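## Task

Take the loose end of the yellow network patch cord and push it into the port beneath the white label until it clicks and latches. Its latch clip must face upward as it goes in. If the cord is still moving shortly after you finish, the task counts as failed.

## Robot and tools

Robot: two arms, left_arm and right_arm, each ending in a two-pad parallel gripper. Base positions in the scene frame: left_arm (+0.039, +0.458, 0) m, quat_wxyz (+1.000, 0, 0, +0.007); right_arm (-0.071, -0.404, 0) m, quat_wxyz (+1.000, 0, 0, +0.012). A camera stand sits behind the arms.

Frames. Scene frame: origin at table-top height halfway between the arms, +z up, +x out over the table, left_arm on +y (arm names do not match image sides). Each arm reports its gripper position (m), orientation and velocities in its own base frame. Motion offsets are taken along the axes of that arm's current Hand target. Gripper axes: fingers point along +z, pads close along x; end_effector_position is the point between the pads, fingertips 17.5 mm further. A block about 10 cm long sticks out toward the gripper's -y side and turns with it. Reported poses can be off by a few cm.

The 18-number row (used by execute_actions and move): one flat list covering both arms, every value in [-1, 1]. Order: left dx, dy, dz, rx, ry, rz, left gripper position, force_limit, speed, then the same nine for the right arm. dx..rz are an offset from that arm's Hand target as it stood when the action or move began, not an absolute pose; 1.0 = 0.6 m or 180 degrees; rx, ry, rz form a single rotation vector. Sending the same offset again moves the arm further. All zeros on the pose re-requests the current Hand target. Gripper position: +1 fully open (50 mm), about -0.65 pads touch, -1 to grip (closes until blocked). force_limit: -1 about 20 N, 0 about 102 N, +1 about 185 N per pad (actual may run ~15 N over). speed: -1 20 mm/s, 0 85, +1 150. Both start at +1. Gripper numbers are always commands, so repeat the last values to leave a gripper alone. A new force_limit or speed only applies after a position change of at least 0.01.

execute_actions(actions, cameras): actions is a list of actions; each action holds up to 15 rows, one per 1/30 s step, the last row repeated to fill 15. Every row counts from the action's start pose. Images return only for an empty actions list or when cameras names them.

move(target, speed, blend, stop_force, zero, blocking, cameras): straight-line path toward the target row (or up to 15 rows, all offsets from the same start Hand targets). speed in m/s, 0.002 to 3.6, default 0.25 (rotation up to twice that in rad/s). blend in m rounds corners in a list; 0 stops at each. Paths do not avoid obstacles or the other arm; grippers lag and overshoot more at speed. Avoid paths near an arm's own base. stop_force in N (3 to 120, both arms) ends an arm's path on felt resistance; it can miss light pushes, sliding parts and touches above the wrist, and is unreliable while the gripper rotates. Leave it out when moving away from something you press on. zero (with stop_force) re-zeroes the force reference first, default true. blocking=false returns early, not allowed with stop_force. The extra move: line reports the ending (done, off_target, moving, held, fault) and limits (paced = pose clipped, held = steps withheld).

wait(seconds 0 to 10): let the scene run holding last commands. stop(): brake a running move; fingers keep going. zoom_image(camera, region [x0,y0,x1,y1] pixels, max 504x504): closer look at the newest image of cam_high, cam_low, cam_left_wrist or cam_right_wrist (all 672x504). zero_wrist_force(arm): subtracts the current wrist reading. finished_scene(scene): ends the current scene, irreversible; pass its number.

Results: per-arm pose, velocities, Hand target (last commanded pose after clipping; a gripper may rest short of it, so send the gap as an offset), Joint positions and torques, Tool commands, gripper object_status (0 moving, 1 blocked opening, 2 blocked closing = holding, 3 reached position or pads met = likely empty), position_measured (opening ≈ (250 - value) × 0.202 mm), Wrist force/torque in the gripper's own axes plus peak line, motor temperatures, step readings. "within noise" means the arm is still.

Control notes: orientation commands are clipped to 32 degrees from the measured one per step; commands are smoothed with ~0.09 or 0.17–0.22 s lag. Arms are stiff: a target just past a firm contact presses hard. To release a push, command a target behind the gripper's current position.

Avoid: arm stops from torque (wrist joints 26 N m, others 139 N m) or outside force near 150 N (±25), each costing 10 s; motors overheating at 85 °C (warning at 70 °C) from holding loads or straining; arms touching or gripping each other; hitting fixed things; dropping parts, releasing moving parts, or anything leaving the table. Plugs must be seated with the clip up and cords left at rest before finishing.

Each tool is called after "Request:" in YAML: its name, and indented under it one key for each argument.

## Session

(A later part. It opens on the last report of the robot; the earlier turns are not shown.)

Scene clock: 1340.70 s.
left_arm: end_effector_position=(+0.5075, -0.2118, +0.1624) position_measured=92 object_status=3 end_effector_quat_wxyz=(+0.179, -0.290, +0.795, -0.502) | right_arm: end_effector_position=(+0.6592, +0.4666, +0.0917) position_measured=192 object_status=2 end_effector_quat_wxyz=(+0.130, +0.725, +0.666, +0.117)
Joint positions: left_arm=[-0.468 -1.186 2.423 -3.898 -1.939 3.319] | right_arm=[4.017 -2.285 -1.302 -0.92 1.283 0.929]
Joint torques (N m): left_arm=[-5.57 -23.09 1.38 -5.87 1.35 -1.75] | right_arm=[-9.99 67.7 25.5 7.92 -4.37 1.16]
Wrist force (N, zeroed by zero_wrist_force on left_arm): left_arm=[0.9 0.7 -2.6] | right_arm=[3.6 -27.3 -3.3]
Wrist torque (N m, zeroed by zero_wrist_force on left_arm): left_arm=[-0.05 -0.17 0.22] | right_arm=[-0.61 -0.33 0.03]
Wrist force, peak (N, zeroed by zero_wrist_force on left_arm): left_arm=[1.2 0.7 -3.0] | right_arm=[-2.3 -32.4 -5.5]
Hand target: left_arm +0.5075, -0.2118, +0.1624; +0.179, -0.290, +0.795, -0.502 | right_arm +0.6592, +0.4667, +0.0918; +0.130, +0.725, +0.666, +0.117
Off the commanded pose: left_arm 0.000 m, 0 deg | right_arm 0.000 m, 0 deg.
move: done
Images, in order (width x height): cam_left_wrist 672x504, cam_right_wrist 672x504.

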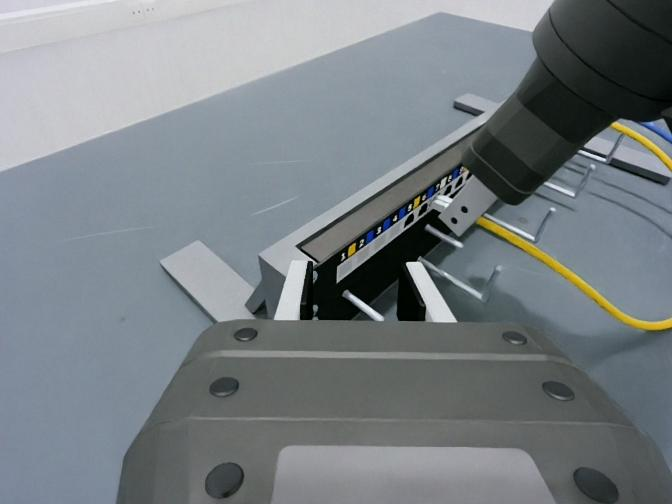

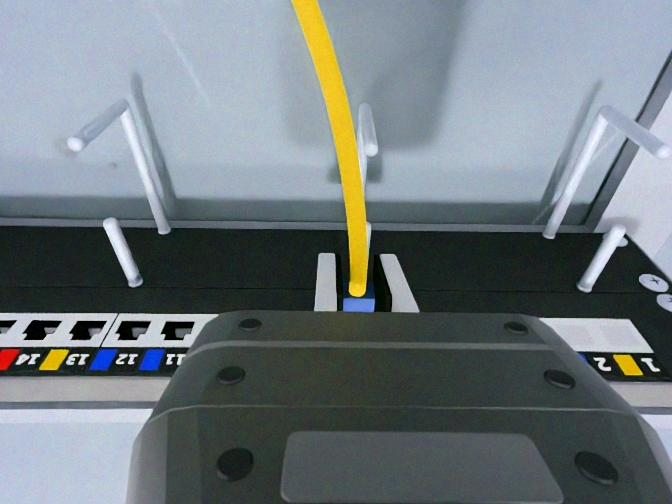

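Request:
move:
  target: [0.0487,-0.021,0.0867,-0.1157,-0.0103,-0.9532,0.4,-0.75,-0.9,0,-0.0016,-0.0006,0,0,0,-1,-0.5,-0.7]
  speed: 0.3
  cameras: ["all"]

Request:
zoom_image:
  camera: "cam_left_wrist"
  region: [240, 140, 440, 300]

Scene clock: 1434.53 s.
left_arm: end_effector_position=(+0.5186, -0.2708, +0.1516) position_measured=92 object_status=3 end_effector_quat_wxyz=(+0.513, +0.832, +0.179, +0.110) | right_arm: end_effector_position=(+0.6582, +0.4668, +0.0918) position_measured=192 object_status=2 end_effector_quat_wxyz=(+0.130, +0.725, +0.666, +0.117)
Joint positions: left_arm=[-0.457 -1.105 2.253 -3.711 -2.176 0.355] | right_arm=[4.018 -2.284 -1.305 -0.919 1.282 0.93]
Joint torques (N m): left_arm=[-4.63 -40.57 -0.15 -0.7 1.43 -1.73] | right_arm=[16.21 70.98 21.97 2.85 -1.63 1.36]
Wrist force (N, zeroed by zero_wrist_force on left_arm): left_arm=[1.2 0.1 -0.9] | right_arm=[8.0 9.7 13.2]
Wrist torque (N m, zeroed by zero_wrist_force on left_arm): left_arm=[0.29 -0.19 -0.05] | right_arm=[0.20 -0.29 -0.03]
Wrist force, peak (N, zeroed by zero_wrist_force on left_arm): left_arm=[1.0 1.0 -3.0] | right_arm=[3.4 -27.3 -3.3]
Hand target: left_arm +0.5186, -0.2707, +0.1515; +0.513, +0.832, +0.179, +0.110 | right_arm +0.6582, +0.4668, +0.0918; +0.130, +0.725, +0.666, +0.117
Off the commanded pose: left_arm 0.000 m, 0 deg | right_arm 0.000 m, 0 deg.
move: done

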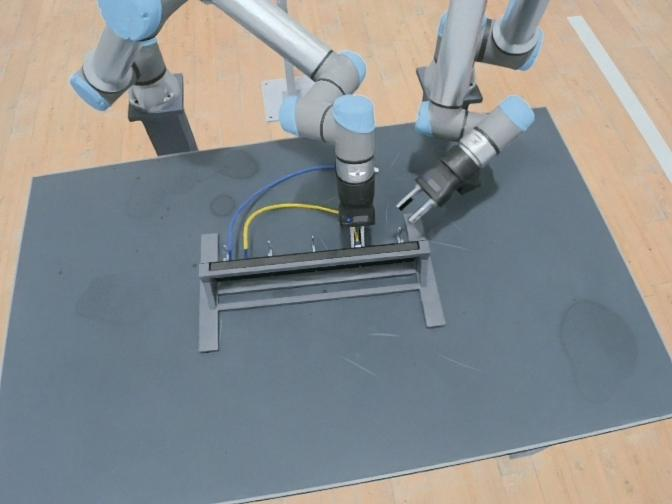

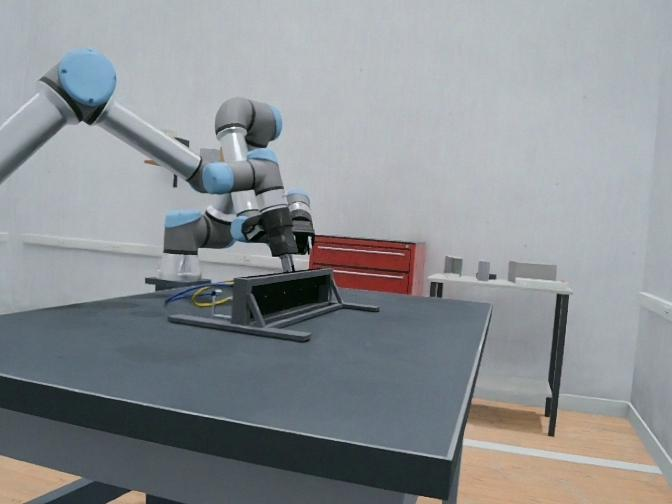

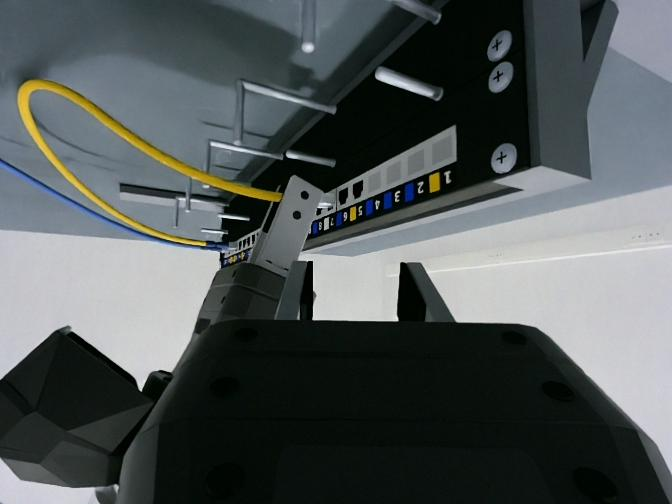

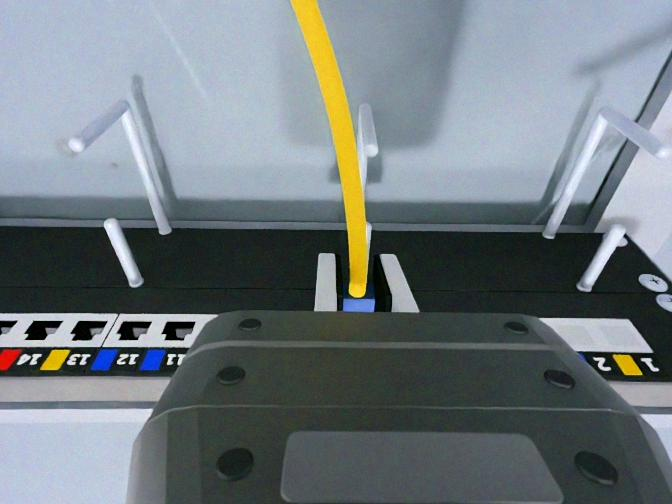

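Scaled by 2.520.

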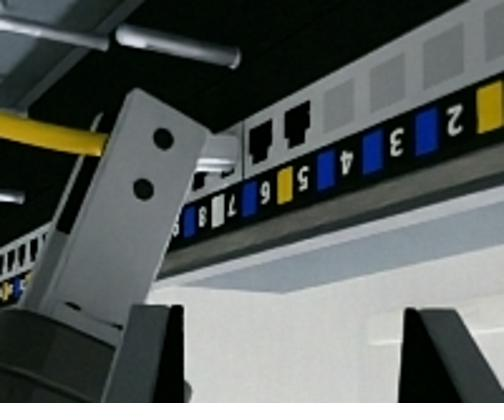

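Request:
zoom_image:
  camera: "cam_left_wrist"
  region: [300, 170, 350, 220]

Request:
zoom_image:
  camera: "cam_left_wrist"
  region: [320, 180, 345, 205]

Scaled by 10.080.

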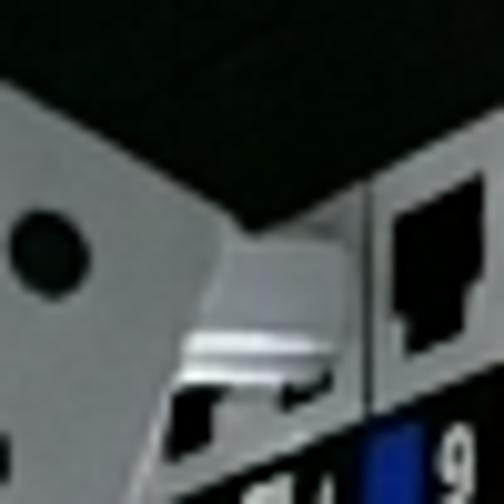

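Scaled by 20.160.

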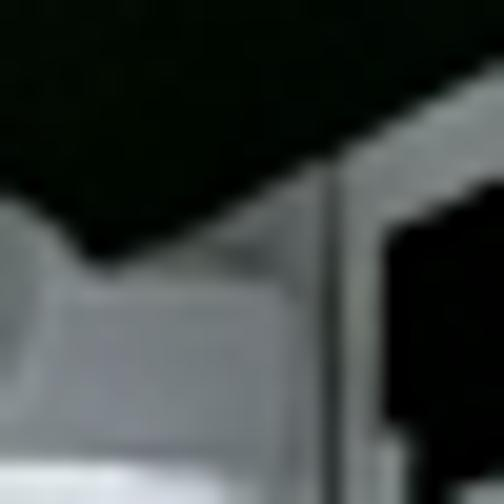

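Request:
zoom_image:
  camera: "cam_right_wrist"
  region: [0, 290, 200, 390]

Request:
zoom_image:
  camera: "cam_right_wrist"
  region: [330, 200, 400, 320]

Scaled by 2.520.

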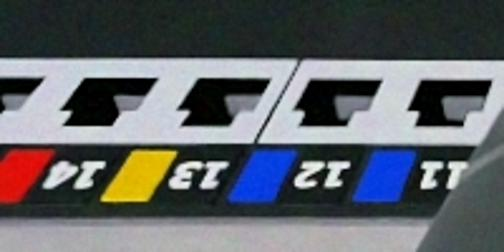

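Scaled by 4.200.

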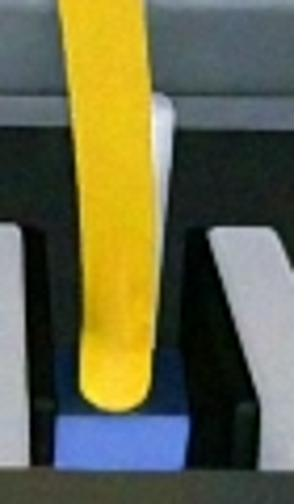

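Request:
move:
  target:
    - [0,0,0,0,0,0,0.4,-0.75,-0.9,0,0,0,0,0,0,-0.97,0.2,-0.7]
    - [0,0,0,0,0,0,0.4,-0.75,-0.9,0,-0.0117,-0.0043,0,0,0,-0.97,0.2,-0.7]
  speed: 0.01
  cameras: ["cam_left_wrist", "cam_right_wrist"]

Request:
zoom_image:
  camera: "cam_left_wrist"
  region: [300, 170, 350, 220]

Request:
zoom_image:
  camera: "cam_left_wrist"
  region: [240, 140, 440, 300]

Scene clock: 1554.43 s.
left_arm: end_effector_position=(+0.5186, -0.2707, +0.1515) position_measured=92 object_status=3 end_effector_quat_wxyz=(+0.513, +0.832, +0.179, +0.110) | right_arm: end_effector_position=(+0.6506, +0.4674, +0.0918) position_measured=199 object_status=2 end_effector_quat_wxyz=(+0.130, +0.725, +0.666, +0.117)
Joint positions: left_arm=[-0.457 -1.105 2.253 -3.711 -2.176 0.355] | right_arm=[4.026 -2.271 -1.326 -0.913 1.281 0.939]
Joint torques (N m): left_arm=[6.35 -40.11 -0.4 -0.75 1.29 -1.08] | right_arm=[14.81 60.77 33.17 3.55 -0.34 0.17]
Wrist force (N, zeroed by zero_wrist_force on left_arm): left_arm=[1.3 0.1 -0.6] | right_arm=[1.3 12.8 14.1]
Wrist torque (N m, zeroed by zero_wrist_force on left_arm): left_arm=[0.28 -0.20 0.00] | right_arm=[0.23 -0.31 -0.09]
Wrist force, peak (N, zeroed by zero_wrist_force on left_arm): left_arm=[1.4 0.0 -0.9] | right_arm=[9.6 11.1 14.2]
Hand target: left_arm +0.5186, -0.2707, +0.1515; +0.513, +0.832, +0.179, +0.110 | right_arm +0.6507, +0.4674, +0.0918; +0.130, +0.725, +0.666, +0.117
Off the commanded pose: left_arm 0.000 m, 0 deg | right_arm 0.000 m, 0 deg.
move: done
Images, in order (width x height): cam_left_wrist 672x504, cam_right_wrist 672x504.

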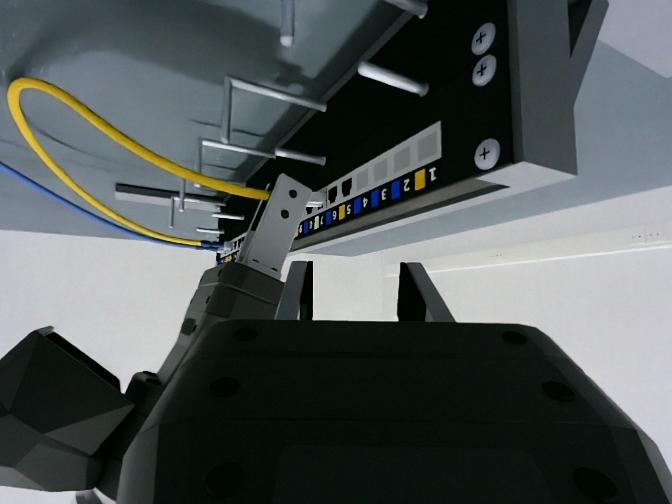

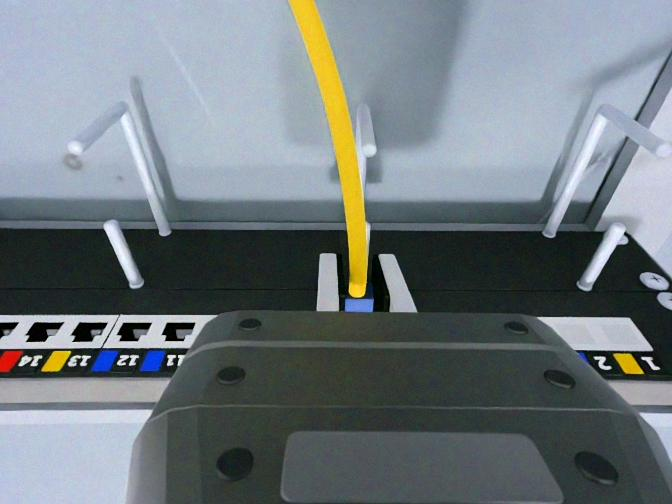

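Scaled by 10.080.

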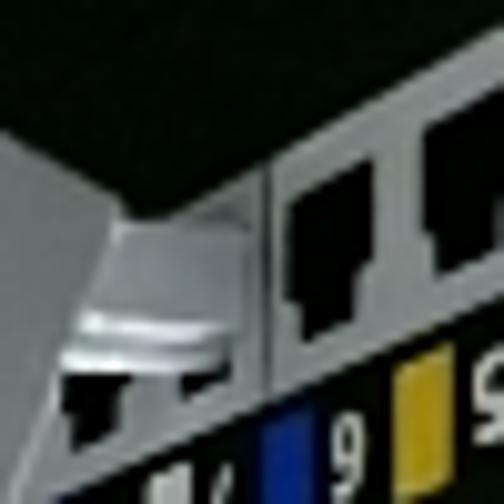

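Scaled by 2.520.

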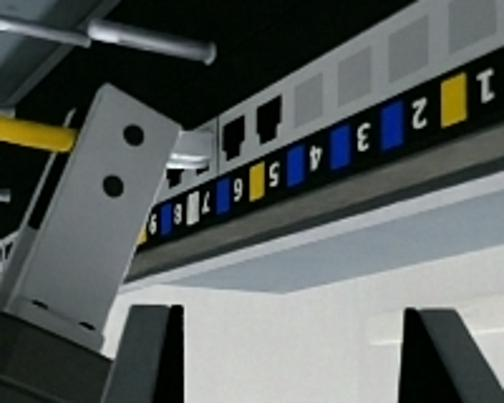

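Request:
move:
  target: [0,0,0,0,0,0,0.4,-0.75,-0.9,0,-0.0014,0.0019,-0.0139,0,0,-0.97,0.2,-0.7]
  speed: 0.01
  cameras: ["cam_left_wrist"]

Request:
zoom_image:
  camera: "cam_left_wrist"
  region: [300, 170, 350, 220]

Scene clock: 1572.50 s.
left_arm: end_effector_position=(+0.5186, -0.2707, +0.1515) position_measured=92 object_status=3 end_effector_quat_wxyz=(+0.513, +0.832, +0.179, +0.110) | right_arm: end_effector_position=(+0.6503, +0.4674, +0.0904) position_measured=199 object_status=2 end_effector_quat_wxyz=(+0.146, +0.722, +0.664, +0.132)
Joint positions: left_arm=[-0.457 -1.105 2.253 -3.711 -2.176 0.355] | right_arm=[4.039 -2.264 -1.361 -0.861 1.242 0.943]
Joint torques (N m): left_arm=[5.74 -39.95 -2.33 -0.73 1.25 1.41] | right_arm=[13.21 65.03 27.98 3.57 -1.27 1.15]
Wrist force (N, zeroed by zero_wrist_force on left_arm): left_arm=[1.4 0.1 -0.7] | right_arm=[-0.6 1.0 3.5]
Wrist torque (N m, zeroed by zero_wrist_force on left_arm): left_arm=[0.29 -0.21 0.00] | right_arm=[-0.08 -0.41 0.03]
Wrist force, peak (N, zeroed by zero_wrist_force on left_arm): left_arm=[1.5 0.1 -1.0] | right_arm=[1.4 12.7 14.0]
Hand target: left_arm +0.5186, -0.2707, +0.1515; +0.513, +0.832, +0.179, +0.110 | right_arm +0.6503, +0.4674, +0.0904; +0.146, +0.722, +0.664, +0.132
Off the commanded pose: left_arm 0.000 m, 0 deg | right_arm 0.000 m, 0 deg.
move: done
Images, in order (width x height): cam_left_wrist 672x504.

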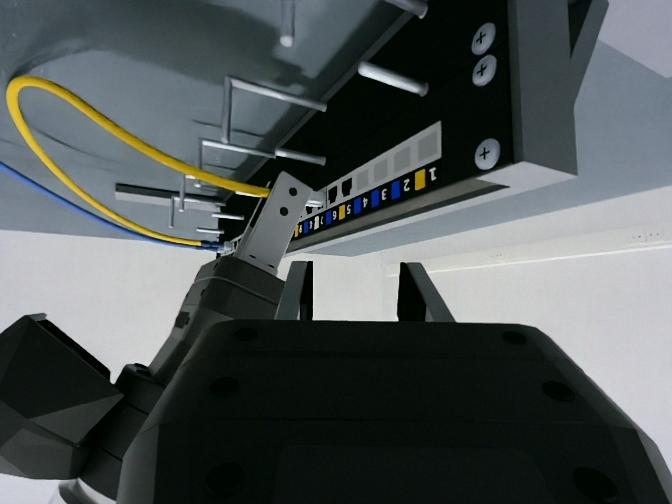

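Scaled by 10.080.

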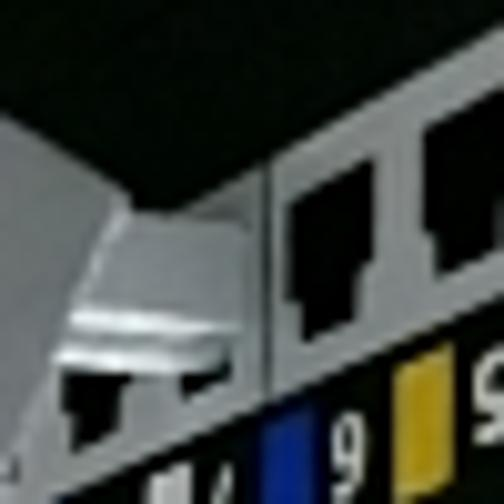

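Request:
move:
  target: [0,0,0,0,0,0,0.4,-0.75,-0.9,0,-0.0009,0.0012,-0.0083,0,0,-0.97,0.2,-0.7]
  speed: 0.01
  cameras: ["cam_left_wrist"]

Request:
zoom_image:
  camera: "cam_left_wrist"
  region: [300, 170, 350, 220]

Scene clock: 1581.37 s.
left_arm: end_effector_position=(+0.5186, -0.2707, +0.1515) position_measured=92 object_status=3 end_effector_quat_wxyz=(+0.513, +0.832, +0.179, +0.110) | right_arm: end_effector_position=(+0.6501, +0.4675, +0.0895) position_measured=199 object_status=2 end_effector_quat_wxyz=(+0.155, +0.720, +0.662, +0.141)
Joint positions: left_arm=[-0.457 -1.105 2.253 -3.711 -2.176 0.355] | right_arm=[4.046 -2.261 -1.381 -0.831 1.22 0.946]
Joint torques (N m): left_arm=[5.9 -38.87 -3.02 -0.84 1.17 1.35] | right_arm=[12.01 64.07 26 4.02 -1.43 1.16]
Wrist force (N, zeroed by zero_wrist_force on left_arm): left_arm=[1.3 0.1 -0.8] | right_arm=[-0.9 -1.0 2.1]
Wrist torque (N m, zeroed by zero_wrist_force on left_arm): left_arm=[0.29 -0.21 0.01] | right_arm=[-0.15 -0.36 0.04]
Wrist force, peak (N, zeroed by zero_wrist_force on left_arm): left_arm=[1.5 0.0 -0.9] | right_arm=[-0.4 1.2 4.4]
Hand target: left_arm +0.5186, -0.2707, +0.1515; +0.513, +0.832, +0.179, +0.110 | right_arm +0.6501, +0.4675, +0.0895; +0.155, +0.720, +0.662, +0.141
Off the commanded pose: left_arm 0.000 m, 0 deg | right_arm 0.000 m, 0 deg.
move: done
Images, in order (width x height): cam_left_wrist 672x504.

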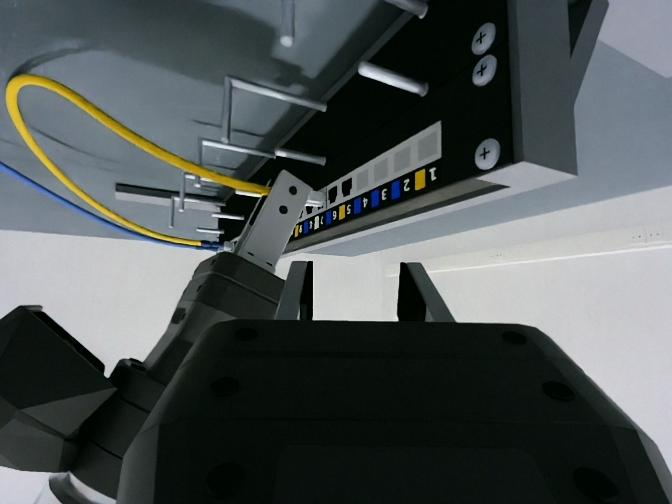

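Scaled by 10.080.

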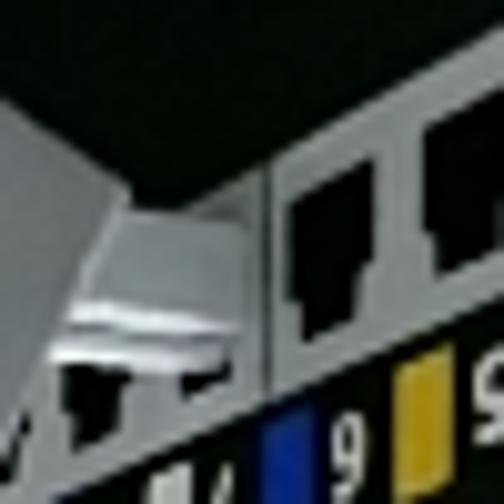

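Request:
move:
  target:
    - [0,0,0,0,0,0,0.4,-0.75,-0.9,-0.0004,-0.0001,0.0003,0,0,0,-0.97,0.2,-0.7]
    - [0,0,0,0,0,0,0.4,-0.75,-0.9,-0.0004,0.0121,0.0058,0,0,0,-0.97,0.2,-0.7]
  speed: 0.006
  stop_force: 18
  cameras: ["cam_left_wrist", "cam_right_wrist"]

Request:
zoom_image:
  camera: "cam_left_wrist"
  region: [300, 170, 350, 220]

Request:
zoom_image:
  camera: "cam_right_wrist"
  region: [0, 290, 200, 390]

Scene clock: 1593.07 s.
left_arm: end_effector_position=(+0.5186, -0.2707, +0.1515) position_measured=92 object_status=3 end_effector_quat_wxyz=(+0.513, +0.832, +0.179, +0.110) | right_arm: end_effector_position=(+0.6525, +0.4670, +0.0893) position_measured=199 object_status=2 end_effector_quat_wxyz=(+0.155, +0.720, +0.662, +0.141)
Joint positions: left_arm=[-0.457 -1.105 2.253 -3.711 -2.176 0.355] | right_arm=[4.043 -2.264 -1.375 -0.832 1.221 0.943]
Joint torques (N m): left_arm=[6.03 -38.71 -4.67 -0.98 1.11 1.35] | right_arm=[7.54 64.07 22.97 6.34 -5.1 1.4]
Wrist force (N, zeroed by zero_wrist_force on left_arm): left_arm=[1.2 0.0 -0.9] | right_arm=[-0.2 -15.3 -5.4]
Wrist torque (N m, zeroed by zero_wrist_force on left_arm): left_arm=[0.27 -0.19 0.01] | right_arm=[-0.56 -0.38 0.05]
Wrist force, peak (N, zeroed by zero_wrist_force on left_arm): left_arm=[1.6 0.2 -1.0] | right_arm=[-1.9 -23.1 -9.3]
Hand target: left_arm +0.5186, -0.2707, +0.1515; +0.513, +0.832, +0.179, +0.110 | right_arm +0.6525, +0.4670, +0.0893; +0.155, +0.720, +0.662, +0.141 (not the last commanded pose)
Off the commanded pose: left_arm 0.000 m, 0 deg | right_arm 0.006 m, 0 deg.
move: contact (right_arm); path passed 1 of 2 targets
Images, in order (width x height): cam_left_wrist 672x504, cam_right_wrist 672x504.

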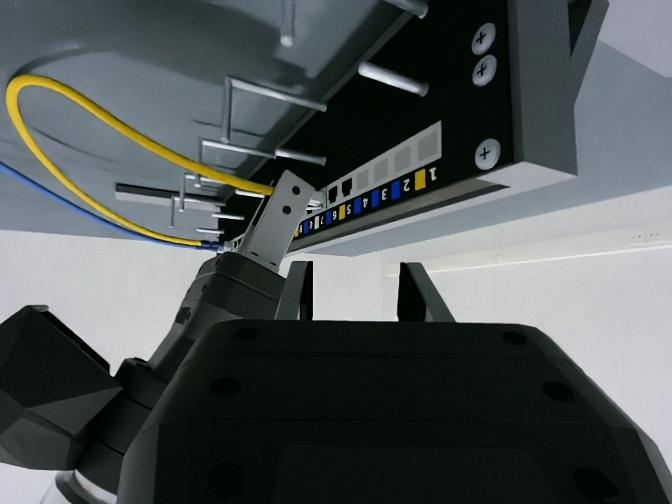

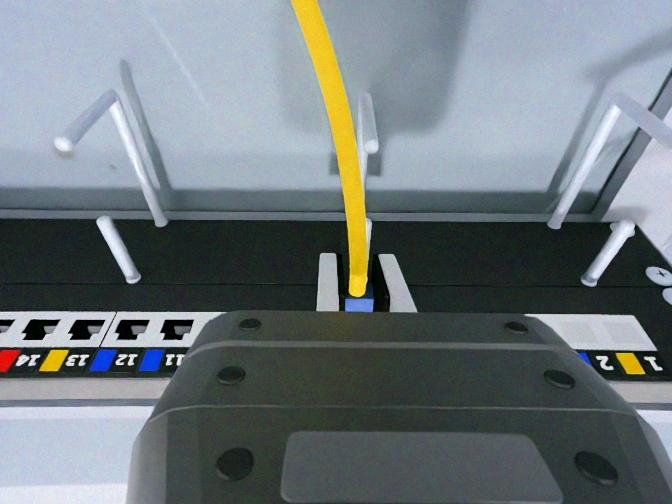

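Scaled by 10.080.

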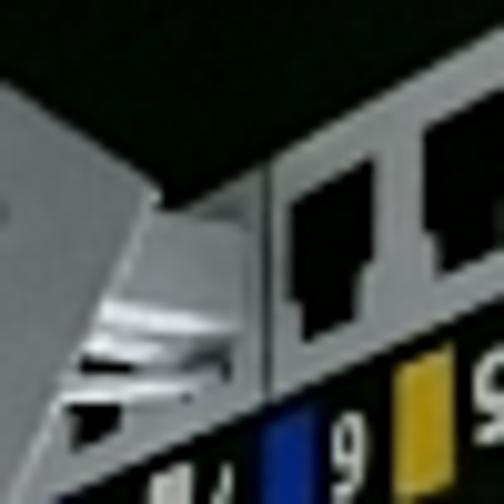

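Scaled by 2.520.

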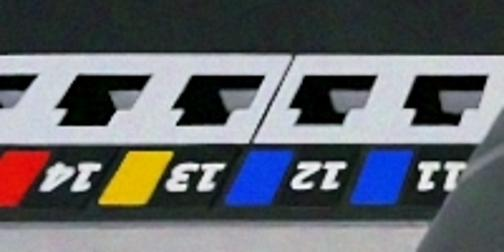

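Request:
move:
  target: [0,0,0,0,0,0,0.4,-0.75,-0.9,0,0.0091,0.0041,0,0,0,-0.97,0.2,-0.7]
  speed: 0.006
  stop_force: 32
  zero: false
  cameras: ["cam_left_wrist", "cam_right_wrist"]

Request:
zoom_image:
  camera: "cam_left_wrist"
  region: [300, 170, 350, 220]

Request:
zoom_image:
  camera: "cam_right_wrist"
  region: [310, 180, 410, 320]

Scene clock: 1606.57 s.
left_arm: end_effector_position=(+0.5186, -0.2707, +0.1515) position_measured=92 object_status=3 end_effector_quat_wxyz=(+0.513, +0.832, +0.179, +0.110) | right_arm: end_effector_position=(+0.6528, +0.4672, +0.0894) position_measured=199 object_status=2 end_effector_quat_wxyz=(+0.155, +0.720, +0.662, +0.141)
Joint positions: left_arm=[-0.457 -1.105 2.253 -3.711 -2.176 0.355] | right_arm=[4.043 -2.265 -1.374 -0.833 1.221 0.942]
Joint torques (N m): left_arm=[4.92 -37.99 -5.73 -0.79 1.13 1.43] | right_arm=[6.92 65.73 23.82 5.73 -5.78 1.3]
Wrist force (N, zeroed by zero_wrist_force on left_arm): left_arm=[1.0 0.0 -0.7] | right_arm=[-3.3 -23.7 -8.0]
Wrist torque (N m, zeroed by zero_wrist_force on left_arm): left_arm=[0.28 -0.16 0.01] | right_arm=[-0.71 -0.40 0.09]
Wrist force, peak (N, zeroed by zero_wrist_force on left_arm): left_arm=[1.4 -0.2 -0.9] | right_arm=[-7.4 -32.2 -13.3]
Hand target: left_arm +0.5186, -0.2707, +0.1515; +0.513, +0.832, +0.179, +0.110 | right_arm +0.6528, +0.4672, +0.0894; +0.155, +0.720, +0.662, +0.141 (not the last commanded pose)
Off the commanded pose: left_arm 0.000 m, 0 deg | right_arm 0.006 m, 0 deg.
move: contact (right_arm)
Images, in order (width x height): cam_left_wrist 672x504, cam_right_wrist 672x504.

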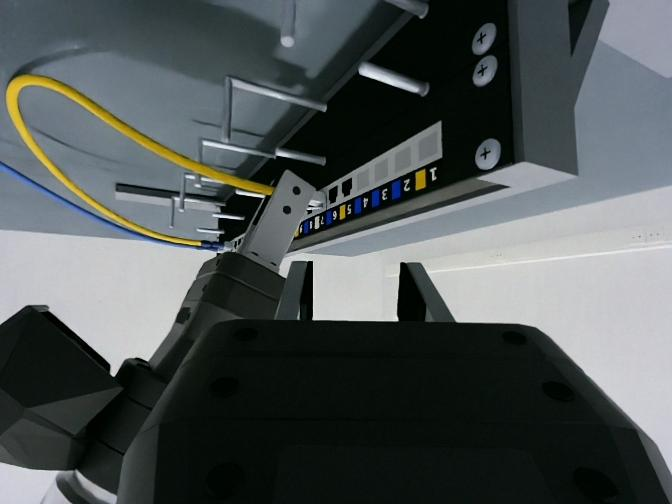

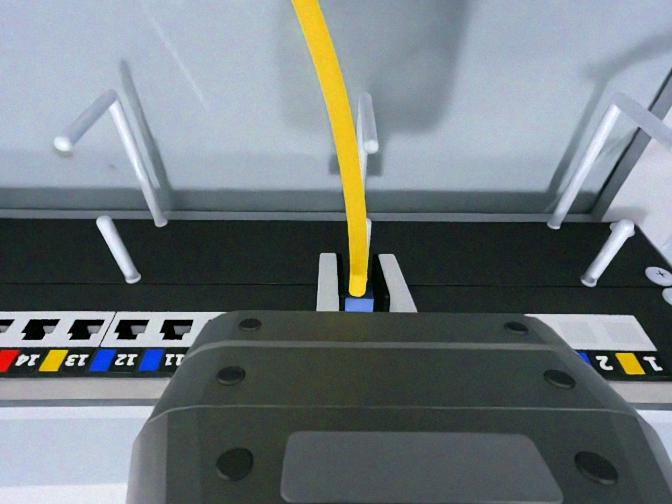

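Scaled by 10.080.

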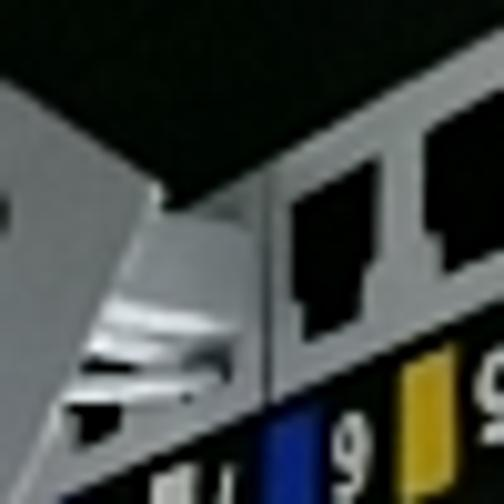

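Scaled by 3.600.

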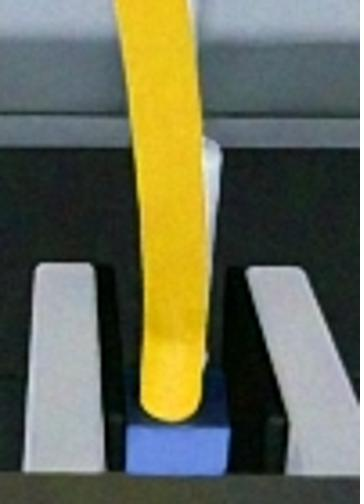

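Request:
zoom_image:
  camera: "cam_left_wrist"
  region: [190, 220, 270, 270]

Request:
zoom_image:
  camera: "cam_left_wrist"
  region: [300, 180, 340, 215]

Scaled by 6.300.

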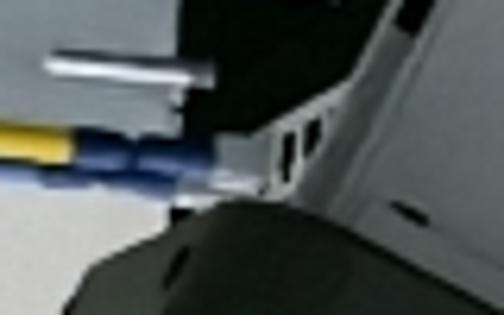

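Scaled by 12.600.

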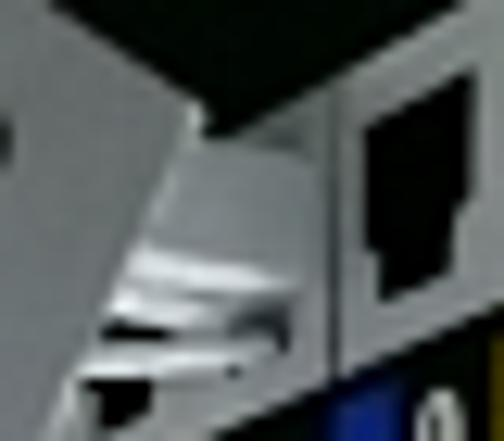

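Request:
move:
  target:
    - [0,0,0,0,0,0,0.4,-0.75,-0.9,-0.0005,0.00073,-0.0004,0,0,0,-0.97,0.2,-0.7]
    - [0,0,0,0,0,0,0.4,-0.75,-0.9,-0.0005,0.00064,0.00102,0,0,0,-0.97,0.2,-0.7]
    - [0,0,0,0,0,0,0.4,-0.75,-0.9,-0.0005,0.00164,0.00001,0,0,0,-0.97,0.2,-0.7]
    - [0,0,0,0,0,0,0.4,-0.75,-0.9,-0.0005,0.00155,0.00143,0,0,0,-0.97,0.2,-0.7]
    - [0,0,0,0,0,0,0.4,-0.75,-0.9,-0.0005,0.00256,0.00042,0,0,0,-0.97,0.2,-0.7]
    - [0,0,0,0,0,0,0.4,-0.75,-0.9,-0.0005,0.00247,0.00184,0,0,0,-0.97,0.2,-0.7]
    - [0,0,0,0,0,0,0.4,-0.75,-0.9,-0.0005,0.00304,0.00137,0,0,0,-0.97,0.2,-0.7]
  speed: 0.02
  cameras: ["cam_left_wrist", "cam_right_wrist"]

Request:
zoom_image:
  camera: "cam_left_wrist"
  region: [300, 180, 340, 215]

Request:
zoom_image:
  camera: "cam_left_wrist"
  region: [240, 140, 440, 300]

Scene clock: 1698.37 s.
left_arm: end_effector_position=(+0.5186, -0.2707, +0.1515) position_measured=92 object_status=3 end_effector_quat_wxyz=(+0.513, +0.832, +0.179, +0.110) | right_arm: end_effector_position=(+0.6548, +0.4667, +0.0894) position_measured=199 object_status=2 end_effector_quat_wxyz=(+0.155, +0.720, +0.662, +0.141)
Joint positions: left_arm=[-0.457 -1.105 2.253 -3.711 -2.176 0.355] | right_arm=[4.041 -2.268 -1.37 -0.834 1.221 0.939]
Joint torques (N m): left_arm=[5.98 -37.87 -6.31 -0.9 1.03 1.49] | right_arm=[-27.78 51.62 36.9 5.33 -5.76 -1.27]
Wrist force (N, zeroed by zero_wrist_force on left_arm): left_arm=[1.3 -0.1 -0.7] | right_arm=[2.3 -31.3 -12.3]
Wrist torque (N m, zeroed by zero_wrist_force on left_arm): left_arm=[0.26 -0.21 0.00] | right_arm=[-0.63 -0.35 0.01]
Wrist force, peak (N, zeroed by zero_wrist_force on left_arm): left_arm=[1.4 0.0 -1.0] | right_arm=[-2.4 -37.3 -17.7]
Hand target: left_arm +0.5186, -0.2707, +0.1515; +0.513, +0.832, +0.179, +0.110 | right_arm +0.6548, +0.4667, +0.0894; +0.155, +0.720, +0.662, +0.141
Off the commanded pose: left_arm 0.000 m, 0 deg | right_arm 0.000 m, 0 deg.
move: done
Images, in order (width x height): cam_left_wrist 672x504, cam_right_wrist 672x504.

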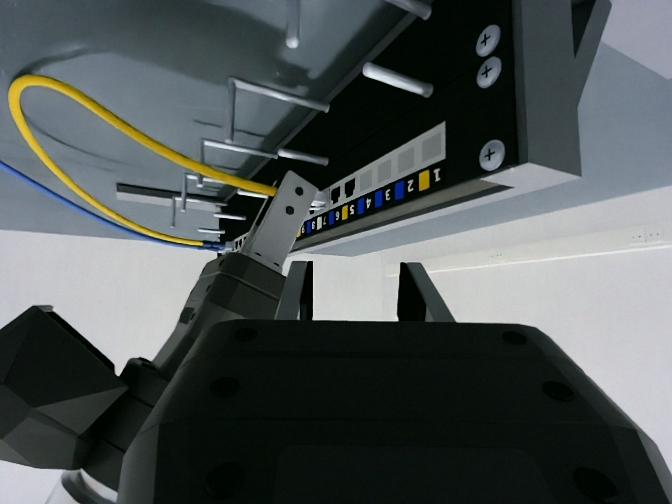

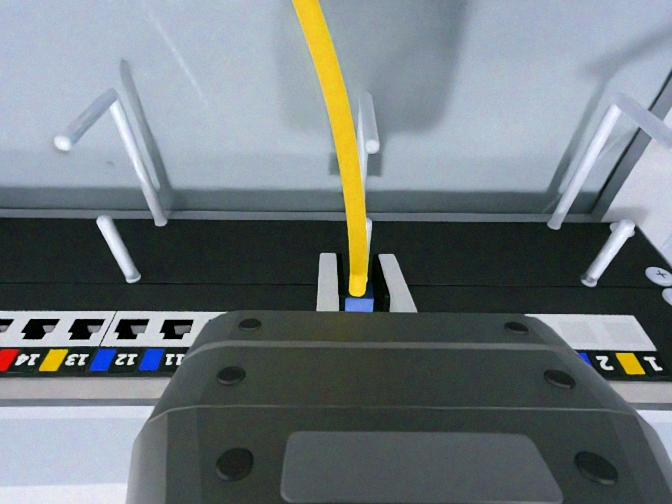

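Scaled by 12.600.

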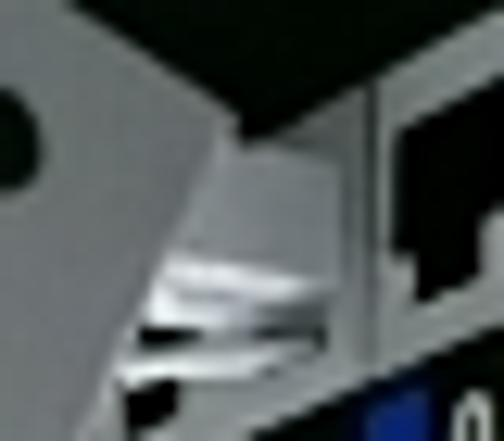

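Scaled by 2.520.

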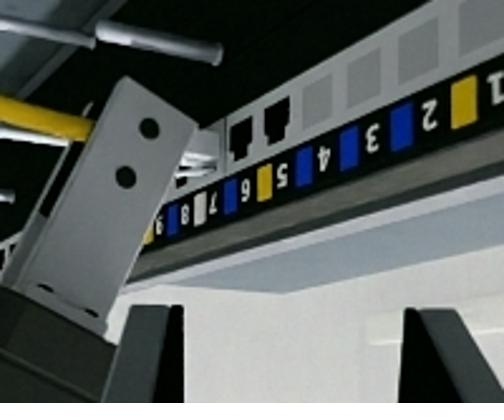

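Request:
move:
  target: [0.0895,0.0887,-0.0052,0.2529,0.1805,-0.9421,0.4,-0.75,-0.9,0,-0.0015,-0.0007,0,0,0,-0.97,0.2,-0.7]
  speed: 0.35
  cameras: ["cam_left_wrist"]

Request:
zoom_image:
  camera: "cam_left_wrist"
  region: [270, 140, 400, 270]

Scene clock: 1758.43 s.
left_arm: end_effector_position=(+0.5763, -0.2679, +0.2004) position_measured=92 object_status=3 end_effector_quat_wxyz=(-0.134, -0.049, +0.914, -0.380) | right_arm: end_effector_position=(+0.6538, +0.4668, +0.0894) position_measured=199 object_status=2 end_effector_quat_wxyz=(+0.155, +0.720, +0.662, +0.141)
Joint positions: left_arm=[-0.345 -1.148 1.628 -2.116 -2.398 -2.051] | right_arm=[4.042 -2.266 -1.372 -0.833 1.221 0.941]
Joint torques (N m): left_arm=[-6.95 -50.14 -10.03 -5.37 -0.27 -0.8] | right_arm=[15.17 66.36 17.48 3.92 -2.76 1.42]
Wrist force (N, zeroed by zero_wrist_force on left_arm): left_arm=[0.6 0.5 -1.8] | right_arm=[5.6 3.6 4.9]
Wrist torque (N m, zeroed by zero_wrist_force on left_arm): left_arm=[-0.05 -0.16 0.03] | right_arm=[-0.04 -0.26 -0.09]
Wrist force, peak (N, zeroed by zero_wrist_force on left_arm): left_arm=[0.5 0.7 -2.2] | right_arm=[2.7 -31.4 -12.3]
Hand target: left_arm +0.5763, -0.2679, +0.2004; -0.134, -0.049, +0.914, -0.380 | right_arm +0.6538, +0.4668, +0.0894; +0.155, +0.720, +0.662, +0.141
Off the commanded pose: left_arm 0.000 m, 0 deg | right_arm 0.000 m, 0 deg.
move: done
Images, in order (width x height): cam_left_wrist 672x504.

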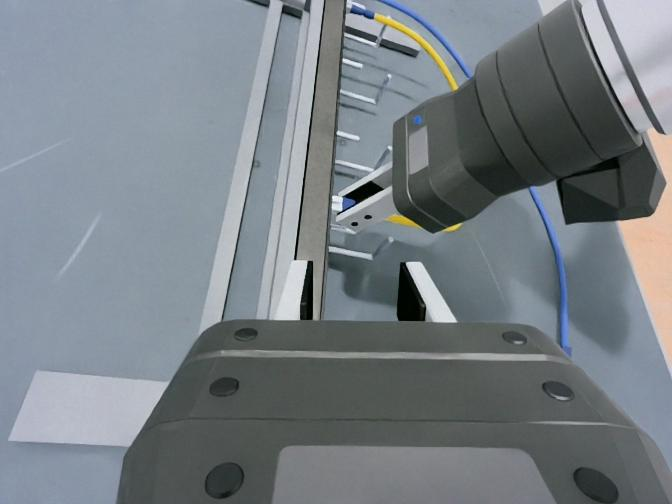

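Scaled by 3.877.

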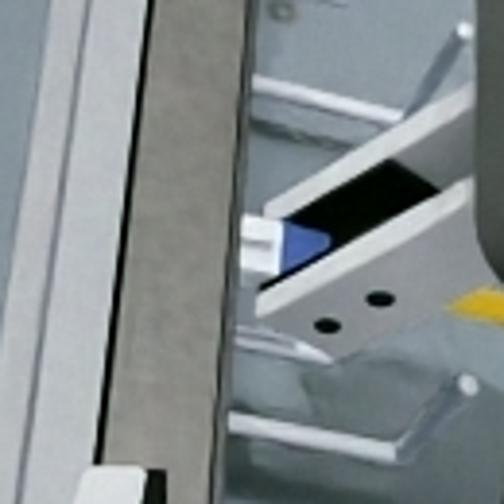

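Request:
zoom_image:
  camera: "cam_left_wrist"
  region: [320, 180, 370, 230]

Request:
zoom_image:
  camera: "cam_left_wrist"
  region: [325, 190, 350, 215]

Scaled by 10.080.

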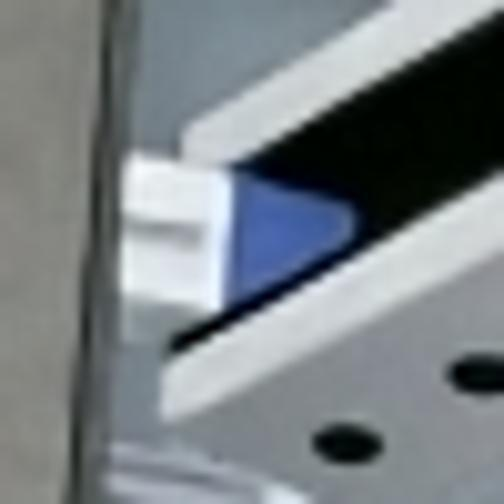

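Scaled by 20.160.

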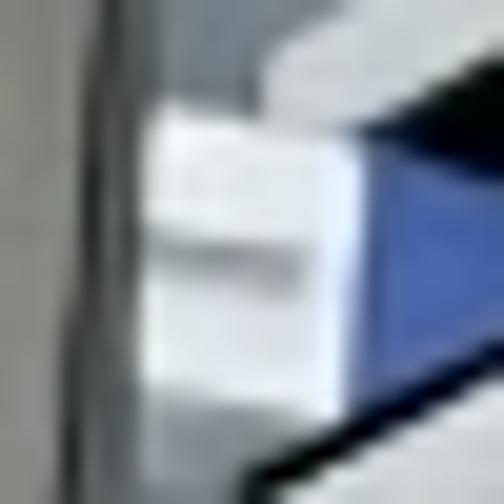

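Request:
zoom_image:
  camera: "cam_left_wrist"
  region: [335, 0, 385, 40]

Request:
zoom_image:
  camera: "cam_left_wrist"
  region: [310, 160, 390, 240]

Scaled by 10.080.

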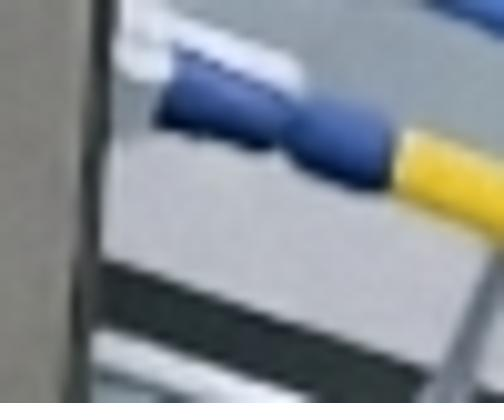

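Scaled by 6.300.

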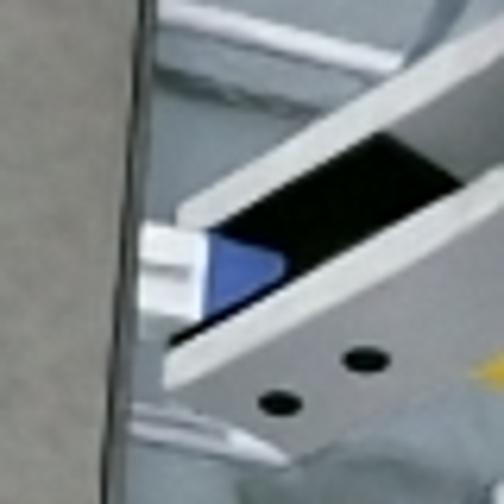

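Request:
zoom_image:
  camera: "cam_left_wrist"
  region: [340, 0, 370, 20]

Request:
zoom_image:
  camera: "cam_left_wrist"
  region: [325, 180, 365, 220]

Scaled by 16.800.

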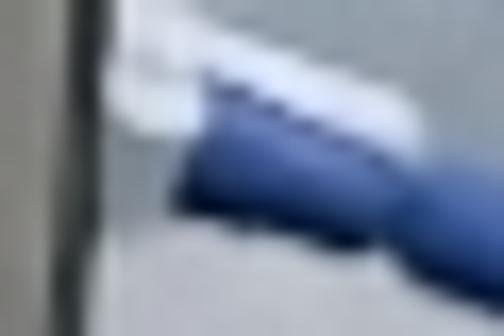

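Scaled by 12.600.

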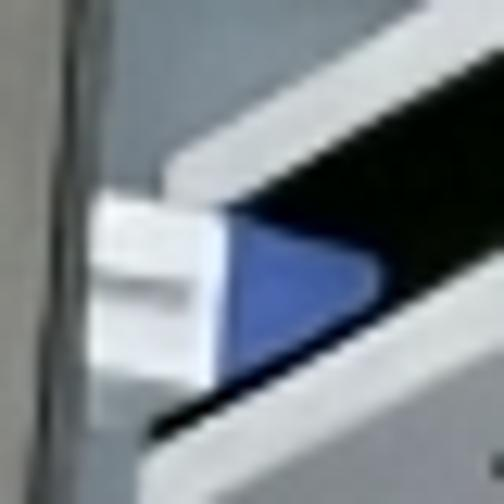

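Request:
move:
  target:
    - [0,0,0,0,0,0,0.4,-0.75,-0.9,0.0005,0.00013,0.00042,0,0,0,-0.97,0.2,-0.7]
    - [0,0,0,0,0,0,0.4,-0.75,-0.9,0.0005,0.00013,0.00042,0,0,0,0.2,0.2,-0.95]
  speed: 0.01
  cameras: ["cam_left_wrist", "cam_right_wrist"]

Request:
zoom_image:
  camera: "cam_left_wrist"
  region: [310, 170, 380, 240]

Scene clock: 1832.37 s.
left_arm: end_effector_position=(+0.5763, -0.2679, +0.2004) position_measured=92 object_status=3 end_effector_quat_wxyz=(-0.134, -0.049, +0.914, -0.380) | right_arm: end_effector_position=(+0.6540, +0.4671, +0.0892) position_measured=123 object_status=0 end_effector_quat_wxyz=(+0.155, +0.720, +0.662, +0.141)
Joint positions: left_arm=[-0.345 -1.148 1.629 -2.116 -2.398 -2.051] | right_arm=[4.042 -2.267 -1.371 -0.833 1.221 0.941]
Joint torques (N m): left_arm=[-6.68 -49.83 -10.66 -4.75 -3.89 -1.78] | right_arm=[11.27 45.72 22.34 4.6 0.07 1.16]
Wrist force (N, zeroed by zero_wrist_force on left_arm): left_arm=[0.4 0.6 -1.9] | right_arm=[1.7 -1.6 -1.2]
Wrist torque (N m, zeroed by zero_wrist_force on left_arm): left_arm=[-0.05 -0.12 0.06] | right_arm=[-0.23 -0.35 0.01]
Wrist force, peak (N, zeroed by zero_wrist_force on left_arm): left_arm=[0.5 0.6 -2.1] | right_arm=[5.8 3.5 5.1]
Hand target: left_arm +0.5763, -0.2679, +0.2004; -0.134, -0.049, +0.914, -0.380 | right_arm +0.6540, +0.4671, +0.0892; +0.155, +0.720, +0.662, +0.141
Off the commanded pose: left_arm 0.000 m, 0 deg | right_arm 0.000 m, 0 deg.
move: done
Images, in order (width x height): cam_left_wrist 672x504, cam_right_wrist 672x504.

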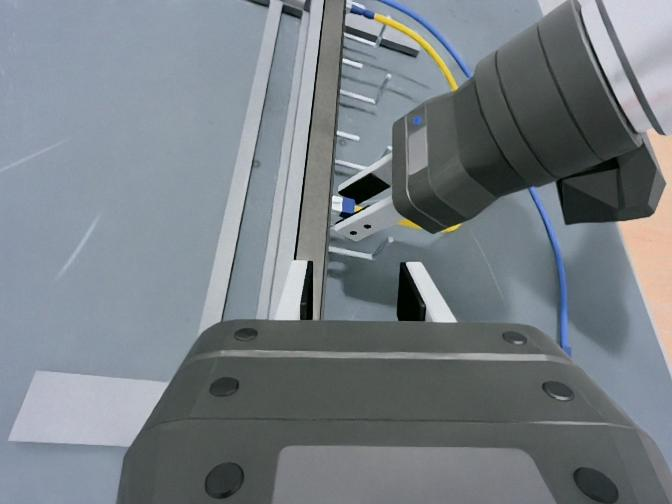

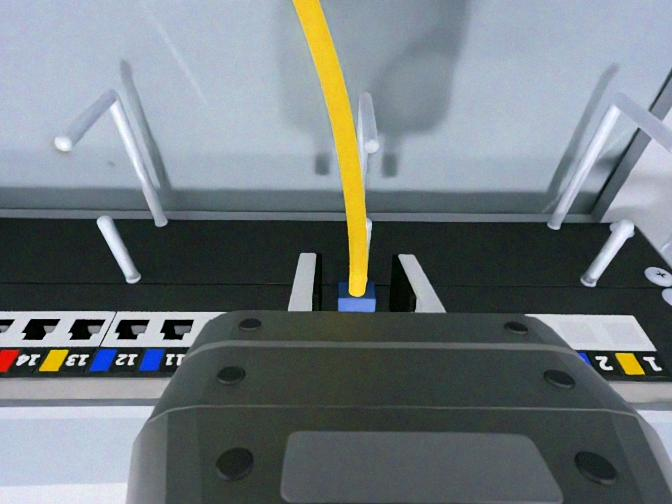

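Scaled by 7.200.

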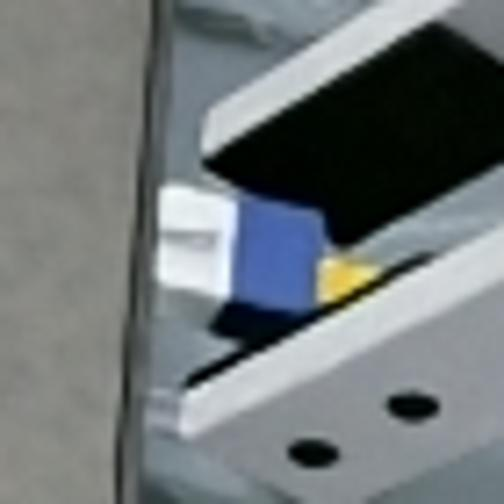

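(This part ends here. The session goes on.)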